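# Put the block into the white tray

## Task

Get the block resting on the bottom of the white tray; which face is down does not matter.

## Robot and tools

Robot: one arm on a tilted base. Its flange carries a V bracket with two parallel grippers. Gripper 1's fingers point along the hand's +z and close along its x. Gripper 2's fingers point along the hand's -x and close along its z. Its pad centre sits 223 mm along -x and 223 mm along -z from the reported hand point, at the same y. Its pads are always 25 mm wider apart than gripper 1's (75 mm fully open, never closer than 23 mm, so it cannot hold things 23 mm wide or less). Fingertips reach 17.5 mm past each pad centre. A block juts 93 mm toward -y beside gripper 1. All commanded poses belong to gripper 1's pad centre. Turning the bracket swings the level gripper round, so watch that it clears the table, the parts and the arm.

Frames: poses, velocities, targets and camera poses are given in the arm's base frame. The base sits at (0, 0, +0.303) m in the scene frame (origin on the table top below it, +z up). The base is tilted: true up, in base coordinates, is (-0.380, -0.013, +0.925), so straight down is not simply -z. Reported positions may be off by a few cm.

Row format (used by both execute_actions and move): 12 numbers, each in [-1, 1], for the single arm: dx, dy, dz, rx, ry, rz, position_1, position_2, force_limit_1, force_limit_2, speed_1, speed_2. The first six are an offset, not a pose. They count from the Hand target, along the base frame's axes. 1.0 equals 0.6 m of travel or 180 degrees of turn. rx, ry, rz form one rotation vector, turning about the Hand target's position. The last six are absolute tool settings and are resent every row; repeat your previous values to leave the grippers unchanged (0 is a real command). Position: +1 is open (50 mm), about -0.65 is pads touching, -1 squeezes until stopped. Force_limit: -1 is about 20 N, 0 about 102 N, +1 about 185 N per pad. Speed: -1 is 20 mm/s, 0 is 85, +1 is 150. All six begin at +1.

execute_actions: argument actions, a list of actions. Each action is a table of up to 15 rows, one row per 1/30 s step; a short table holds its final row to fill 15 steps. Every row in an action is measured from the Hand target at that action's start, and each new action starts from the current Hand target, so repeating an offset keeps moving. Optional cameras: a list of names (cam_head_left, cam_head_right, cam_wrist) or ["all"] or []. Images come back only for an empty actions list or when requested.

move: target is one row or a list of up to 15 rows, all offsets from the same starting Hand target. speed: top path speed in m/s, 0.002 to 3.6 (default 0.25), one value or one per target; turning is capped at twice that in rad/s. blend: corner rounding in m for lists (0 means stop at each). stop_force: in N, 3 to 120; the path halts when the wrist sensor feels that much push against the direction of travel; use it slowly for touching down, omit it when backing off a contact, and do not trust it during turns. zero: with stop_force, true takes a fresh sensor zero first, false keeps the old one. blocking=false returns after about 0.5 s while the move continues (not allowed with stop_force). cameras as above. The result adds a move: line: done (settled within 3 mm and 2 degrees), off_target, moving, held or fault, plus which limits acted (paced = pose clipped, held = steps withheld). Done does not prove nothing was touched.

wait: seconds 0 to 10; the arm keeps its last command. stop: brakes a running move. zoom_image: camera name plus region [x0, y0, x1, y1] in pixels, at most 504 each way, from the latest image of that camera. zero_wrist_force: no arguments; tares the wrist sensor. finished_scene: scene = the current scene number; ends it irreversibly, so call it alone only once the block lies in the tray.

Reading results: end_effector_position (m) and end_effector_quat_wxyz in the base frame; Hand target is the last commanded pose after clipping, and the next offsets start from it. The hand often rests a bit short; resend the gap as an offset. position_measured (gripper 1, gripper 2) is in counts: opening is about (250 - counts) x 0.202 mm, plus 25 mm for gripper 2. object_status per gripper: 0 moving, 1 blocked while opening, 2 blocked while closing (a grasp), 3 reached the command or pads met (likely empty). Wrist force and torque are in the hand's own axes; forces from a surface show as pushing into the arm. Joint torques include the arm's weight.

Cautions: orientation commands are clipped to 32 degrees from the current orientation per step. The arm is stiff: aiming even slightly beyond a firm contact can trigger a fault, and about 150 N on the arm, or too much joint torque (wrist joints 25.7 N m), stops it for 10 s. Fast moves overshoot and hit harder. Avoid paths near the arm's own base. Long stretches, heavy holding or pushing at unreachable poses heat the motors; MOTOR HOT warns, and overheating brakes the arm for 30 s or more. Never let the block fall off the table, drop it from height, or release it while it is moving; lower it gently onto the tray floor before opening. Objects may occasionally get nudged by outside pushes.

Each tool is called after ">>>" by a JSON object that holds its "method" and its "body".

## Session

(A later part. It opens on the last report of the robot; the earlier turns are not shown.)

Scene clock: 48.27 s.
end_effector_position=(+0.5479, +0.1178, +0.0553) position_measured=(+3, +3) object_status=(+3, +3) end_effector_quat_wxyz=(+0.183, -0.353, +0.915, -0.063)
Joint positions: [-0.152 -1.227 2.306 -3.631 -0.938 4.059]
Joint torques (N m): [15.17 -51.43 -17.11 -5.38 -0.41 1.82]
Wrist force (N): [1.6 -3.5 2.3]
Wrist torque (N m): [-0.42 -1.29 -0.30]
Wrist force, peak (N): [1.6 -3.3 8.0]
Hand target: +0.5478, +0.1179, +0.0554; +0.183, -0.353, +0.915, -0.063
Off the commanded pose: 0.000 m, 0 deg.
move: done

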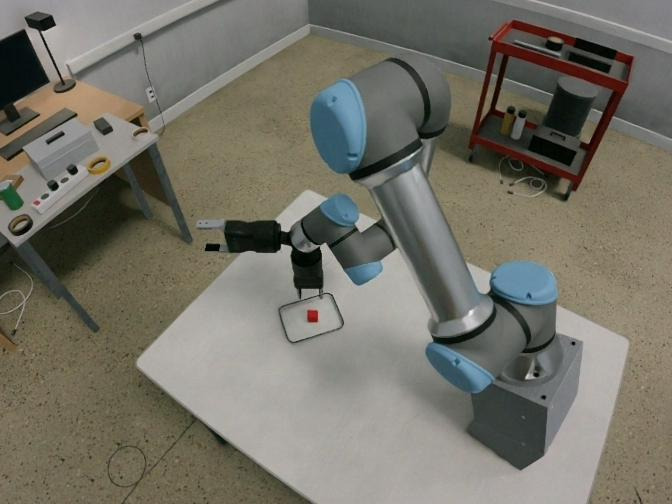

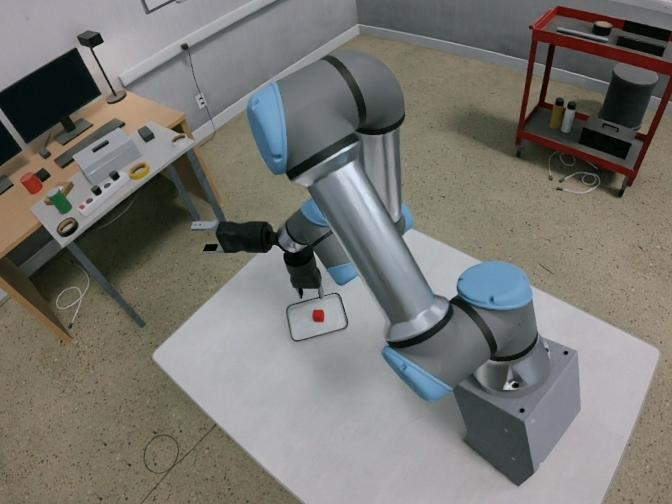

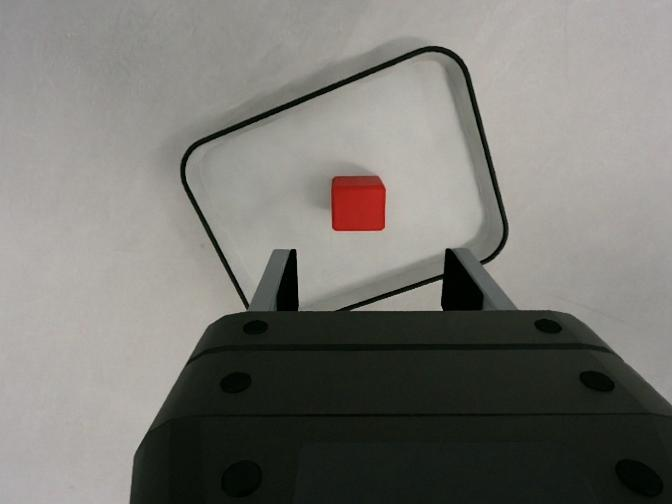

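>>> {"method": "move", "body": {"target": [-0.2714,-0.3249,0.2731,0.0684,0.0024,-0.1659,1,1,-0.8,1,-0.5,1], "speed": 0.8, "cameras": ["all"]}}

>>> {"method": "zoom_image", "body": {"camera": "cam_wrist", "region": [160, 200, 412, 350]}}

Scene clock: 56.07 s.
end_effector_position=(+0.3850, -0.0771, +0.2193) position_measured=(+3, +3) object_status=(+3, +3) end_effector_quat_wxyz=(+0.194, -0.084, +0.977, -0.009)
Joint positions: [-0.976 -2.168 2.499 -2.709 -0.594 3.987]
Joint torques (N m): [10.79 -17.81 -21.08 -3.04 2.23 -1.19]
Wrist force (N): [1.6 -3.4 2.3]
Wrist torque (N m): [-0.34 -1.29 -0.39]
Wrist force, peak (N): [3.8 -10.0 -3.7]
Hand target: +0.3850, -0.0771, +0.2193; +0.194, -0.084, +0.977, -0.009
Off the commanded pose: 0.000 m, 0 deg.
move: done; limits=paced

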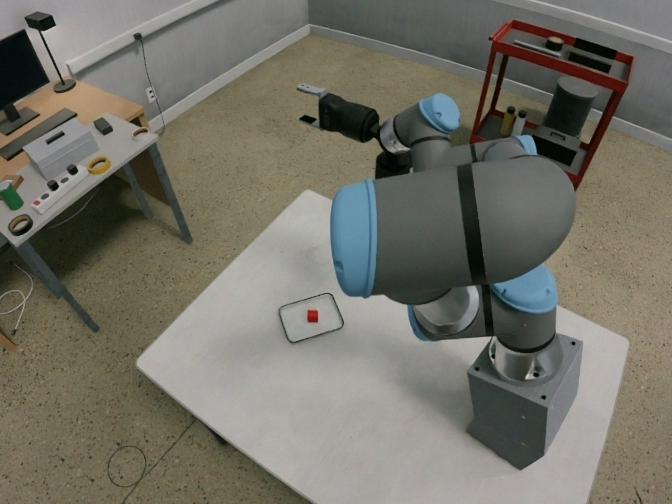

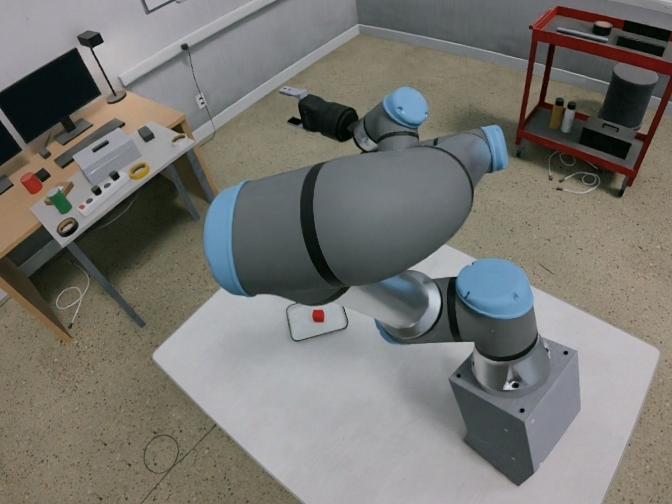

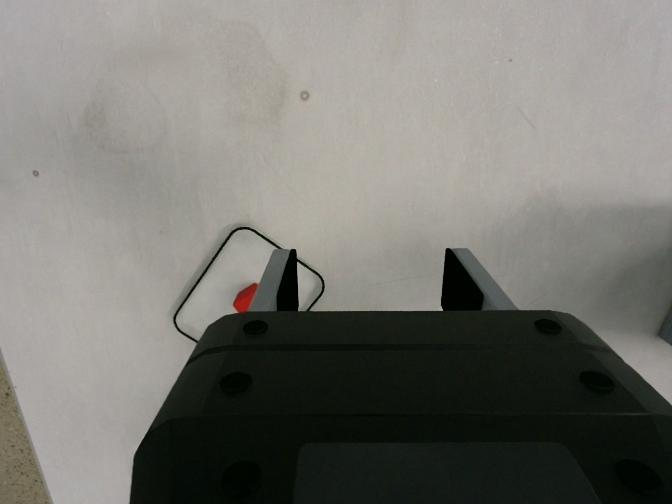

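Scaled by 2.000.

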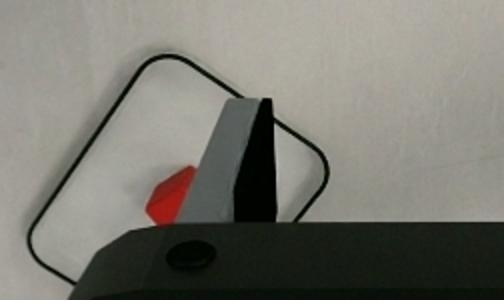

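>>> {"method": "finished_scene", "body": {"scene": 1}}

The scene is finished: the task was done.


## Next scene

The same job, from a new start.

>>> {"method": "execute_actions", "body": {"actions": []}}

Scene clock: 0.00 s.
end_effector_position=(+0.4039, -0.3142, +0.2351) position_measured=(+3, +3) object_status=(+3, +3) end_effector_quat_wxyz=(+0.103, +0.912, +0.369, +0.149)
Joint positions: [-0.943 -1.723 2 -2.215 -2.114 -0.121]
Joint velocities: within noise
Joint torques (N m): no reading
Wrist force (N): no reading
Wrist torque (N m): no reading
Wrist force, peak (N): no reading
Hand target: +0.4039, -0.3142, +0.2351; +0.103, +0.912, +0.369, +0.149
Tool commands: gripper/position_1=+1.0 gripper/position_2=+1.0 gripper/force_limit_1=+1.0 gripper/force_limit_2=+1.0 gripper/speed_1=+1.0 gripper/speed_2=+1.0

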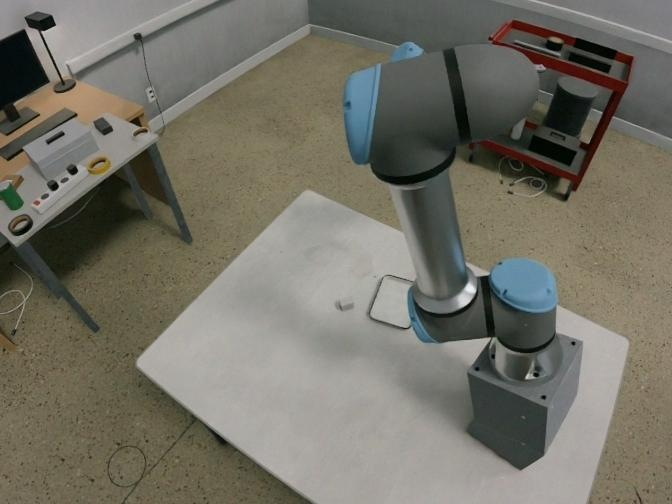

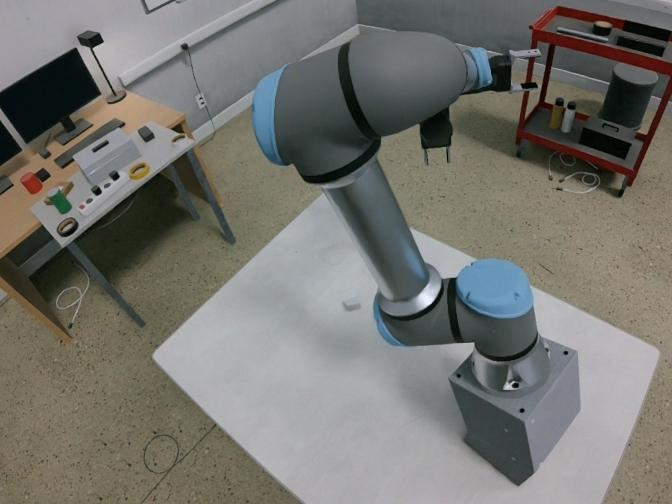

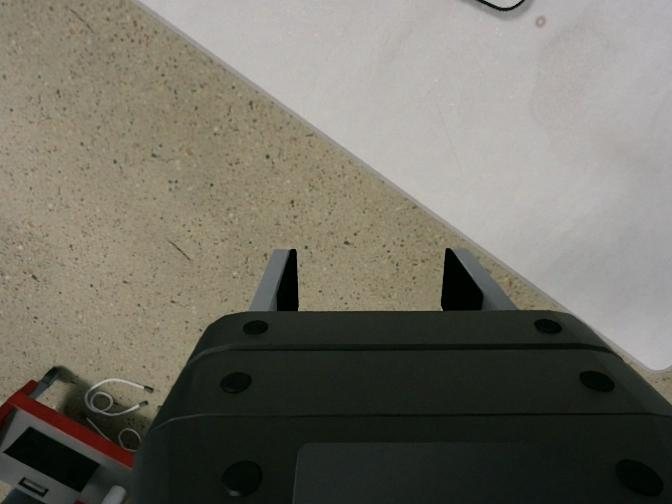

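>>> {"method": "move", "body": {"target": [-0.0057,0.4415,-0.1235,0.0271,-0.0113,0.0094,1,1,-0.8,1,-0.5,1], "speed": 0.6, "cameras": ["cam_wrist","cam_head_left"]}}

>>> {"method": "zoom_image", "body": {"camera": "cam_wrist", "region": [150, 60, 450, 280]}}

Scene clock: 3.33 s.
end_effector_position=(+0.4005, -0.0494, +0.1611) position_measured=(+3, +3) object_status=(+3, +3) end_effector_quat_wxyz=(+0.069, +0.907, +0.373, +0.182)
Joint positions: [-0.445 -1.983 2.286 -1.917 -2.123 0.438]
Joint torques (N m): [14.97 -30.44 -16.43 -3.57 -0.74 1.83]
Wrist force (N): [-0.2 0.3 0.3]
Wrist torque (N m): [0.10 0.14 0.07]
Wrist force, peak (N): [3.8 -6.4 2.5]
Hand target: +0.4004, -0.0493, +0.1610; +0.069, +0.907, +0.373, +0.182
Off the commanded pose: 0.000 m, 0 deg.
move: done
Images, in order (width x height): cam_head_left 672x504, cam_wrist 672x504.

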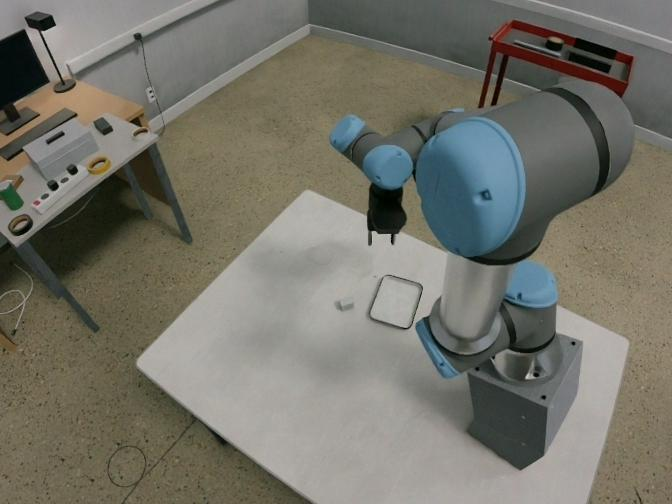

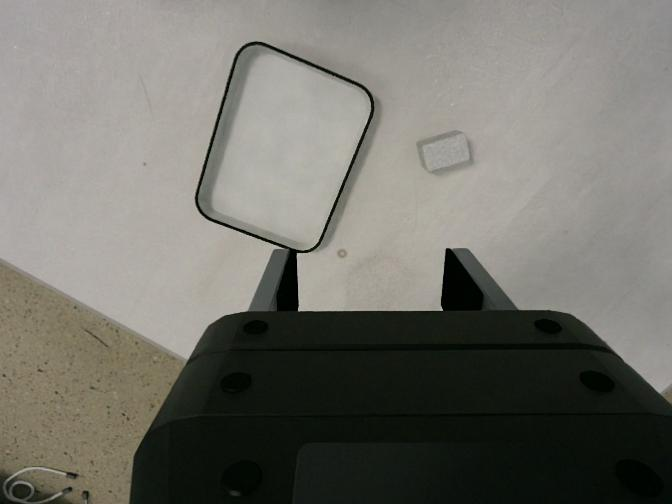

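Scaled by 1.680.

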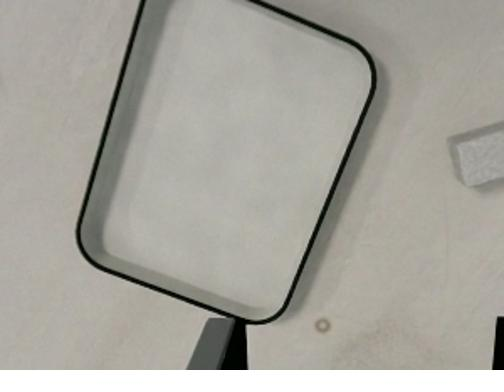

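>>> {"method": "zoom_image", "body": {"camera": "cam_wrist", "region": [400, 110, 490, 190]}}

Scaled by 5.600.

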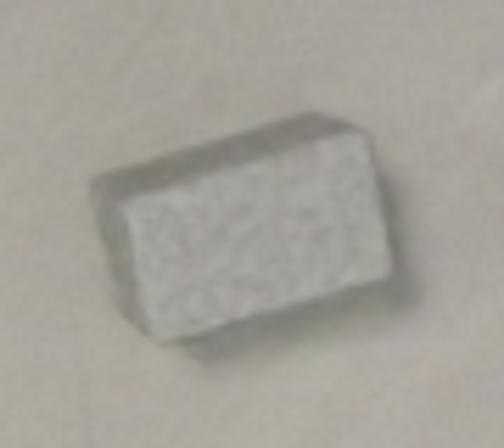

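>>> {"method": "move", "body": {"target": [[0.2058,0.1207,-0.2740,-0.2232,-0.0079,0.5418,1,1,-0.8,1,-0.5,1],[0.2550,0.1224,-0.3934,-0.2232,-0.0079,0.5418,1,1,-0.8,1,-0.5,1],[0.2550,0.1224,-0.3934,-0.2232,-0.0079,0.5418,-1,1,-0.8,1,-0.5,1]], "speed": [0.8,0.2,0.2], "blend": [0.02,0,0], "cameras": ["cam_wrist"]}}

Scene clock: 10.50 s.
end_effector_position=(+0.5534, +0.0242, -0.0750) position_measured=(+130, +3) object_status=(+2, +3) end_effector_quat_wxyz=(+0.186, +0.251, +0.948, +0.057)
Joint positions: [-0.215 -0.8 2.272 -4.171 -1.726 -1.272]
Joint torques (N m): [-10.37 -33.84 -0.11 -8.92 1.05 -1.92]
Wrist force (N): [-0.2 0.3 0.5]
Wrist torque (N m): [0.19 0.17 -0.01]
Wrist force, peak (N): [0.3 0.1 5.4]
Hand target: +0.5534, +0.0242, -0.0750; +0.186, +0.251, +0.948, +0.057
Off the commanded pose: 0.000 m, 0 deg.
move: done
Images, in order (width x height): cam_wrist 672x504.

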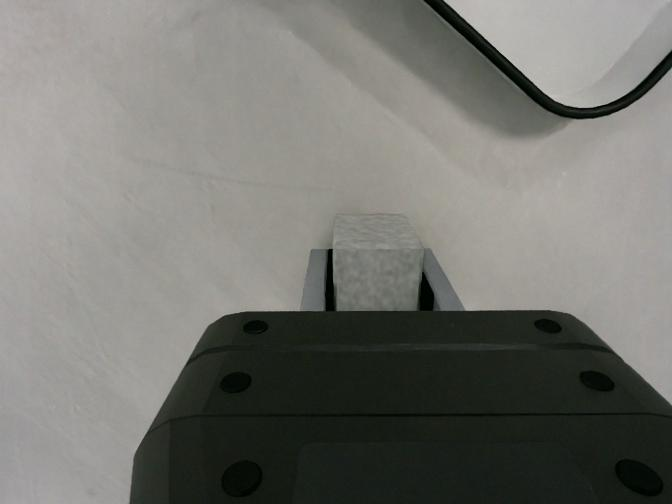

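>>> {"method": "move", "body": {"target": [[-0.0381,-0.0013,0.0925,0,0,0,-1,1,-0.8,1,-0.5,1],[-0.1954,-0.1799,0.0251,0,0,0,-1,1,-0.8,1,-0.5,1],[-0.1595,-0.1787,-0.0620,0,0,0,-1,1,-0.8,1,-0.5,1],[-0.1595,-0.1787,-0.0620,0,0,0,1,1,-0.8,1,-0.5,1],[-0.2144,-0.1806,0.0713,0,0,0,1,1,-0.8,1,-0.5,1]], "speed": [0.4,0.5,0.2,0.2,0.4], "blend": [0.03,0.03,0,0,0], "cameras": ["cam_wrist","cam_head_left"]}}

Scene clock: 14.50 s.
end_effector_position=(+0.4248, -0.0843, -0.0323) position_measured=(+3, +3) object_status=(+3, +3) end_effector_quat_wxyz=(+0.186, +0.252, +0.948, +0.057)
Joint positions: [-0.722 -0.955 2.652 -4.378 -1.268 -1.492]
Joint torques (N m): [8.44 -42.79 2.34 -6.81 -2.12 1.78]
Wrist force (N): [-0.3 0.5 -0.3]
Wrist torque (N m): [0.17 0.16 0.06]
Wrist force, peak (N): [18.1 -0.8 -55.2]
Hand target: +0.4248, -0.0842, -0.0322; +0.186, +0.251, +0.948, +0.057
Off the commanded pose: 0.000 m, 0 deg.
move: done; blend cut to 0.0283 m at target 2
Images, in order (width x height): cam_head_left 672x504, cam_wrist 672x504.

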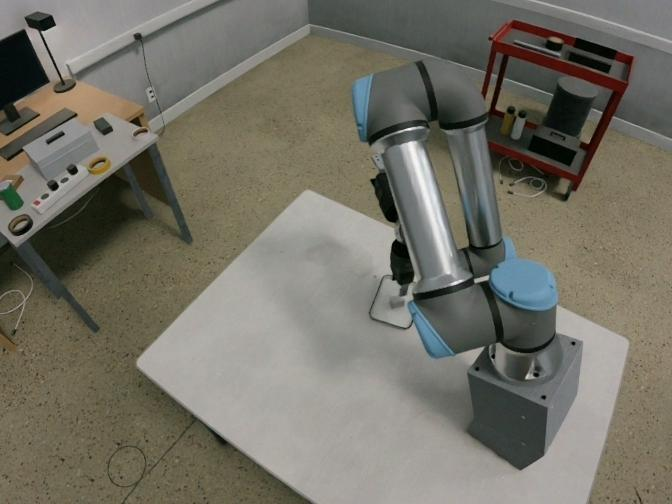

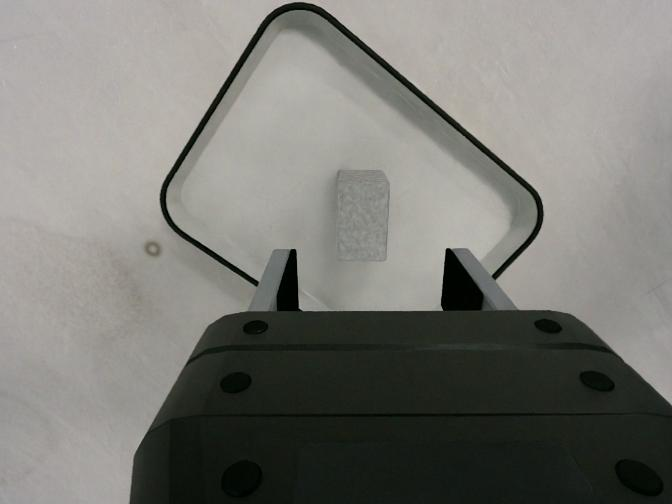

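>>> {"method": "finished_scene", "body": {"scene": 2}}

The scene is finished: the task was done.


## Next scene

The same job, from a new start.

>>> {"method": "execute_actions", "body": {"actions": []}}

Scene clock: 0.00 s.
end_effector_position=(+0.3160, +0.1222, +0.1926) position_measured=(+3, +3) object_status=(+3, +3) end_effector_quat_wxyz=(-0.078, +0.709, -0.510, -0.480)
Joint positions: [-0.449 -1.226 1.672 -0.235 -0.92 1.836]
Joint velocities: within noise
Joint torques (N m): no reading
Wrist force (N): no reading
Wrist torque (N m): no reading
Wrist force, peak (N): no reading
Hand target: +0.3160, +0.1222, +0.1926; -0.078, +0.709, -0.510, -0.480
Tool commands: gripper/position_1=+1.0 gripper/position_2=+1.0 gripper/force_limit_1=+1.0 gripper/force_limit_2=+1.0 gripper/speed_1=+1.0 gripper/speed_2=+1.0

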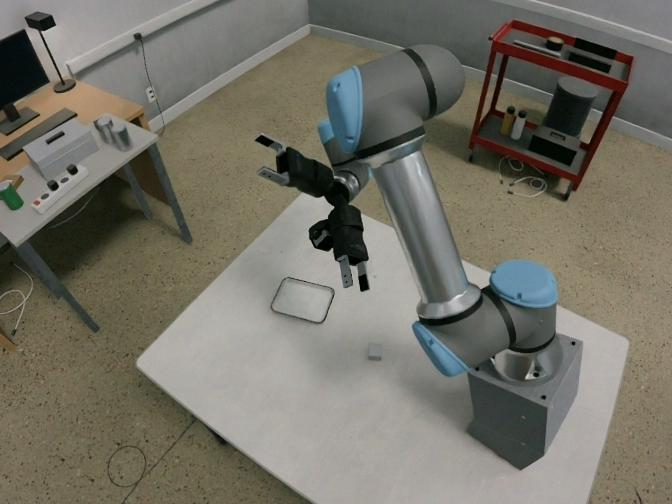

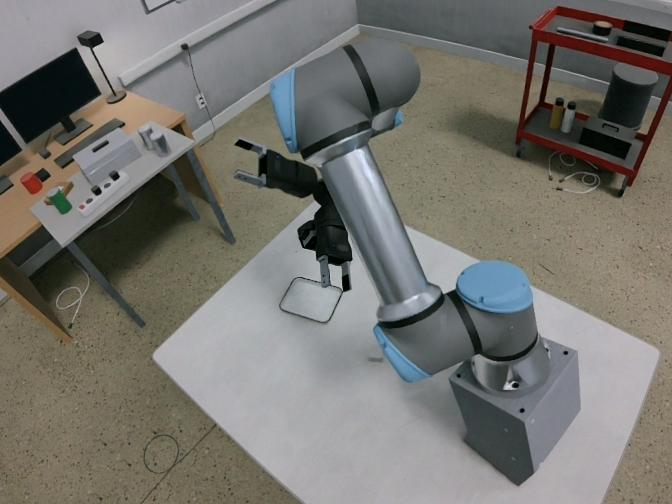

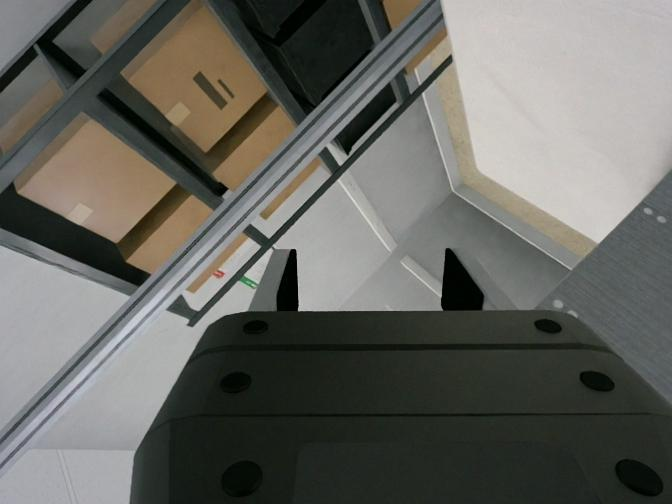

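>>> {"method": "zoom_image", "body": {"camera": "cam_head_left", "region": [345, 325, 405, 375]}}

Scaled by 8.400.

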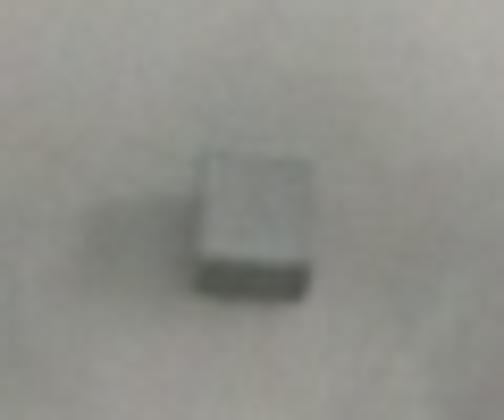

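>>> {"method": "move", "body": {"target": [0.0788,-0.1883,0.0311,-0.2611,-0.1803,-0.3777,1,1,-0.8,1,-0.5,1], "speed": 0.8, "cameras": ["cam_wrist"]}}

>>> {"method": "zoom_image", "body": {"camera": "cam_wrist", "region": [310, 200, 410, 280]}}

Scene clock: 5.90 s.
end_effector_position=(+0.3632, +0.0093, +0.2112) position_measured=(+3, +3) object_status=(+3, +3) end_effector_quat_wxyz=(+0.181, -0.386, +0.902, -0.069)
Joint positions: [-0.821 -2.397 2.44 -1.846 -0.493 3.102]
Joint torques (N m): [-5.61 -12 -28.1 -2.21 5.53 -2.36]
Wrist force (N): [-2.2 0.4 1.6]
Wrist torque (N m): [1.46 1.30 0.60]
Wrist force, peak (N): [-2.8 0.3 1.7]
Hand target: +0.3633, +0.0092, +0.2113; +0.181, -0.386, +0.902, -0.069
Off the commanded pose: 0.000 m, 0 deg.
move: done
Images, in order (width x height): cam_wrist 672x504.

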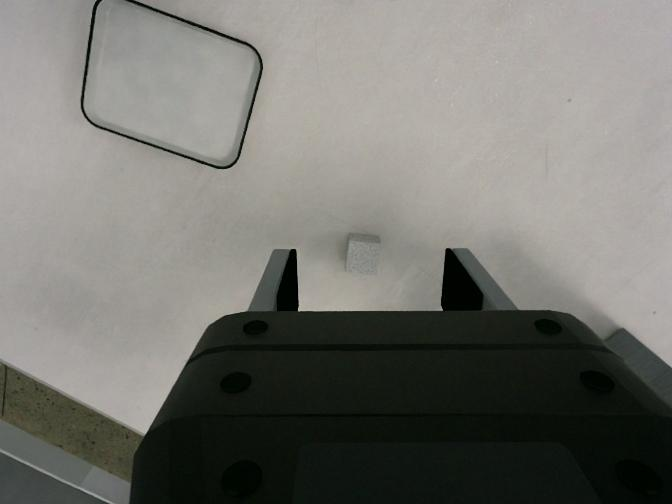

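Scaled by 5.040.

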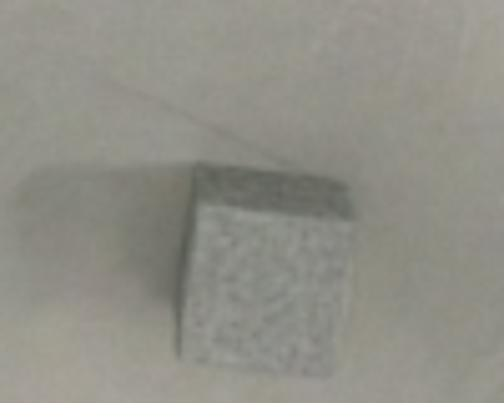

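>>> {"method": "move", "body": {"target": [[0.0300,0.1155,-0.4816,0.0112,0.0004,-0.0272,1,1,-0.8,1,-0.5,1],[0.0697,0.1169,-0.5779,0.0112,0.0004,-0.0272,1,1,-0.8,1,-0.5,1],[0.0697,0.1169,-0.5779,0.0112,0.0004,-0.0272,-1,1,-0.8,1,-0.5,1]], "speed": [0.5,0.2,0.2], "blend": [0.02,0,0], "cameras": ["cam_wrist"]}}

Scene clock: 9.73 s.
end_effector_position=(+0.3574, +0.0394, +0.1029) position_measured=(+3, +3) object_status=(+3, +3) end_effector_quat_wxyz=(+0.198, -0.383, +0.901, -0.051)
Joint positions: [-0.79 -2.345 2.74 -2.247 -0.456 3.18]
Joint torques (N m): [-4.78 -9.57 -19.04 -2.4 1.37 -2.16]
Wrist force (N): [-2.9 0.0 1.5]
Wrist torque (N m): [1.37 1.41 0.56]
Wrist force, peak (N): [15.8 25.7 46.1]
Hand target: +0.3573, +0.0395, +0.1027; +0.198, -0.383, +0.901, -0.051 (not the last commanded pose)
Tool commands: gripper/position_1=+1.0 gripper/position_2=+1.0 gripper/force_limit_1=-0.8 gripper/force_limit_2=+1.0 gripper/speed_1=-0.5 gripper/speed_2=+1.0
Off the commanded pose: 0.246 m, 5 deg.
move: held (a check stopped the path); path passed 0 of 3 targets; target 3's new numbers were not sent; limits=held
pose unreachable: on one or more control steps of this call, first in action 0 (counted from 0), an arm could not follow its commanded pose, so it was not sent that pose on those steps. It may still have moved: this result reports where it is.
cause: moving toward the commanded pose would bring two parts of the arm too close to each other (joints 3 (elbow) and 4 (wrist 1) lie between them).
Images, in order (width x height): cam_wrist 672x504.

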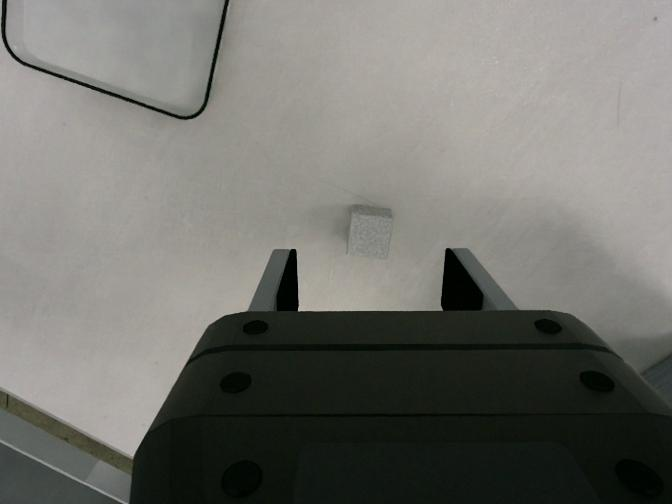

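>>> {"method": "zoom_image", "body": {"camera": "cam_wrist", "region": [320, 190, 420, 270]}}

Scaled by 5.040.

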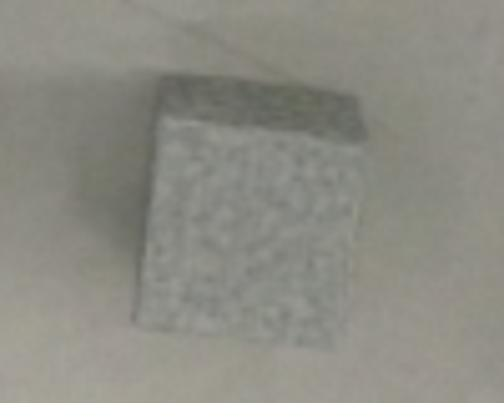

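>>> {"method": "move", "body": {"target": [[0.1017,0.0885,-0.0674,-0.0976,-0.0062,0.2162,1,1,-0.8,1,-0.5,1],[0.0319,0.0640,-0.2766,-0.1952,-0.0124,0.4324,1,1,-0.8,1,-0.5,1]], "speed": 0.6, "blend": [0.04,0], "cameras": ["cam_wrist"]}}

>>> {"method": "zoom_image", "body": {"camera": "cam_wrist", "region": [260, 160, 480, 310]}}

Scene clock: 18.47 s.
end_effector_position=(+0.3764, +0.0780, -0.0633) position_measured=(+3, +3) object_status=(+3, +3) end_effector_quat_wxyz=(-0.086, +0.893, -0.407, +0.173)
Joint positions: [-0.354 -1.612 2.641 -2.206 -1.1 1.857]
Joint torques (N m): [2.77 -21.84 -14.59 0.75 0.7 -1.01]
Wrist force (N): [-2.9 0.3 1.3]
Wrist torque (N m): [1.48 1.46 0.58]
Wrist force, peak (N): [-5.5 -4.8 0.3]
Hand target: +0.3765, +0.0779, -0.0633; -0.086, +0.893, -0.407, +0.173
Off the commanded pose: 0.000 m, 0 deg.
move: done
Images, in order (width x height): cam_wrist 672x504.

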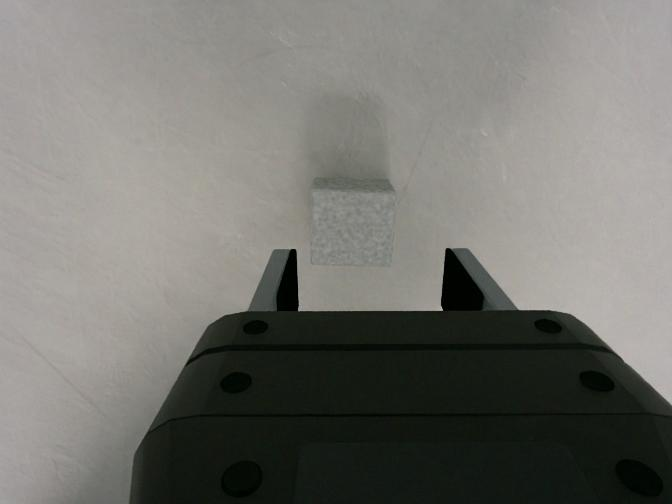

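Scaled by 2.291.

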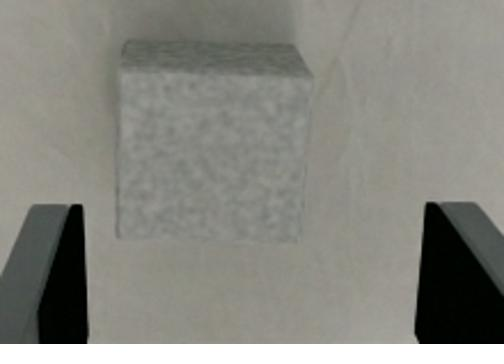

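>>> {"method": "move", "body": {"target": [[0.0463,0.0080,-0.1208,0.0032,0.0001,-0.0077,1,1,-0.8,1,-0.5,1],[0.0463,0.0080,-0.1208,0.0032,0.0001,-0.0077,-1,1,-0.8,1,-0.5,1]], "speed": 0.2, "cameras": ["cam_wrist"]}}

Scene clock: 21.10 s.
end_effector_position=(+0.4043, +0.0827, -0.1357) position_measured=(+59, +3) object_status=(+2, +3) end_effector_quat_wxyz=(-0.088, +0.887, -0.419, +0.172)
Joint positions: [-0.312 -1.222 2.618 -2.601 -1.066 1.922]
Joint torques (N m): [-7.88 -19.03 12.94 -2.72 -0.8 -2.05]
Wrist force (N): [-3.0 -0.1 -1.0]
Wrist torque (N m): [1.43 1.45 0.62]
Wrist force, peak (N): [-3.1 0.2 5.9]
Hand target: +0.4043, +0.0827, -0.1357; -0.088, +0.887, -0.419, +0.172
Off the commanded pose: 0.000 m, 0 deg.
move: done
Images, in order (width x height): cam_wrist 672x504.

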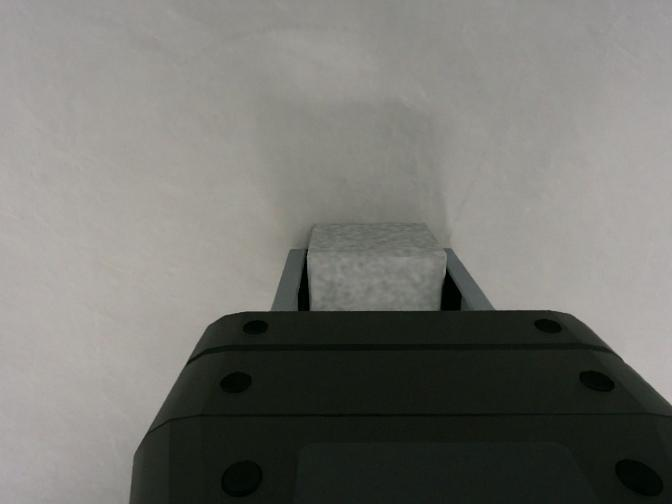

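>>> {"method": "move", "body": {"target": [[0.0085,0.0006,0.1118,0,0,0,-1,1,-0.8,1,-0.5,1],[0.3785,0.0206,0.2644,0,0,0,-1,1,-0.8,1,-0.5,1],[0.4131,0.0218,0.1804,0,0,0,-1,1,-0.8,1,-0.5,1],[0.4131,0.0218,0.1804,0,0,0,1,1,-0.8,1,-0.5,1],[0.3658,0.0201,0.2952,0,0,0,1,1,-0.8,1,-0.5,1]], "speed": [0.3,0.5,0.15,0.15,0.3], "blend": [0.03,0.025,0,0,0], "cameras": ["cam_wrist","cam_head_left"]}}

Scene clock: 25.83 s.
end_effector_position=(+0.6238, +0.0946, +0.0413) position_measured=(+3, +3) object_status=(+3, +3) end_effector_quat_wxyz=(-0.088, +0.887, -0.419, +0.172)
Joint positions: [-0.162 -1.283 1.894 -1.899 -1.019 2.087]
Joint torques (N m): [8.89 -52.21 -25.53 -1.91 1.12 1.53]
Wrist force (N): [-2.9 0.3 1.4]
Wrist torque (N m): [1.41 1.47 0.66]
Wrist force, peak (N): [-6.6 5.6 -2.9]
Hand target: +0.6237, +0.0947, +0.0414; -0.088, +0.887, -0.419, +0.172
Off the commanded pose: 0.000 m, 0 deg.
move: done
Images, in order (width x height): cam_head_left 672x504, cam_wrist 672x504.

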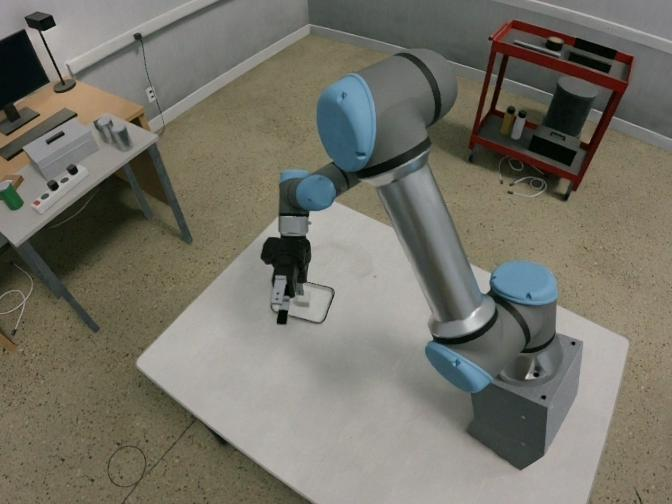

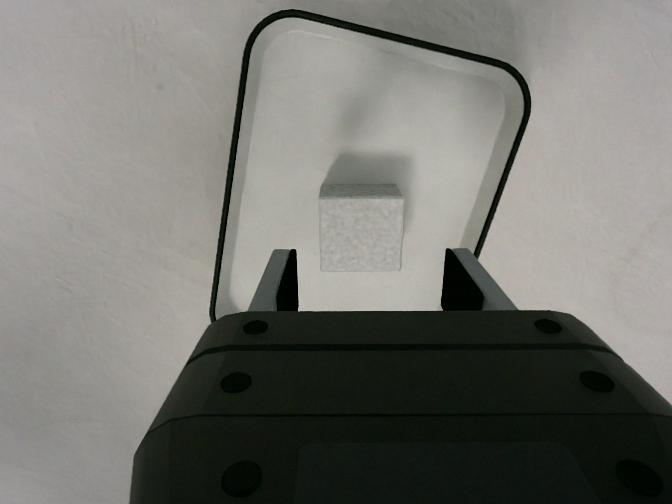

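The block is lying on the tray floor and the gripper is clear of it.

>>> {"method": "finished_scene", "body": {"scene": 3}}

The scene is finished: the task was done.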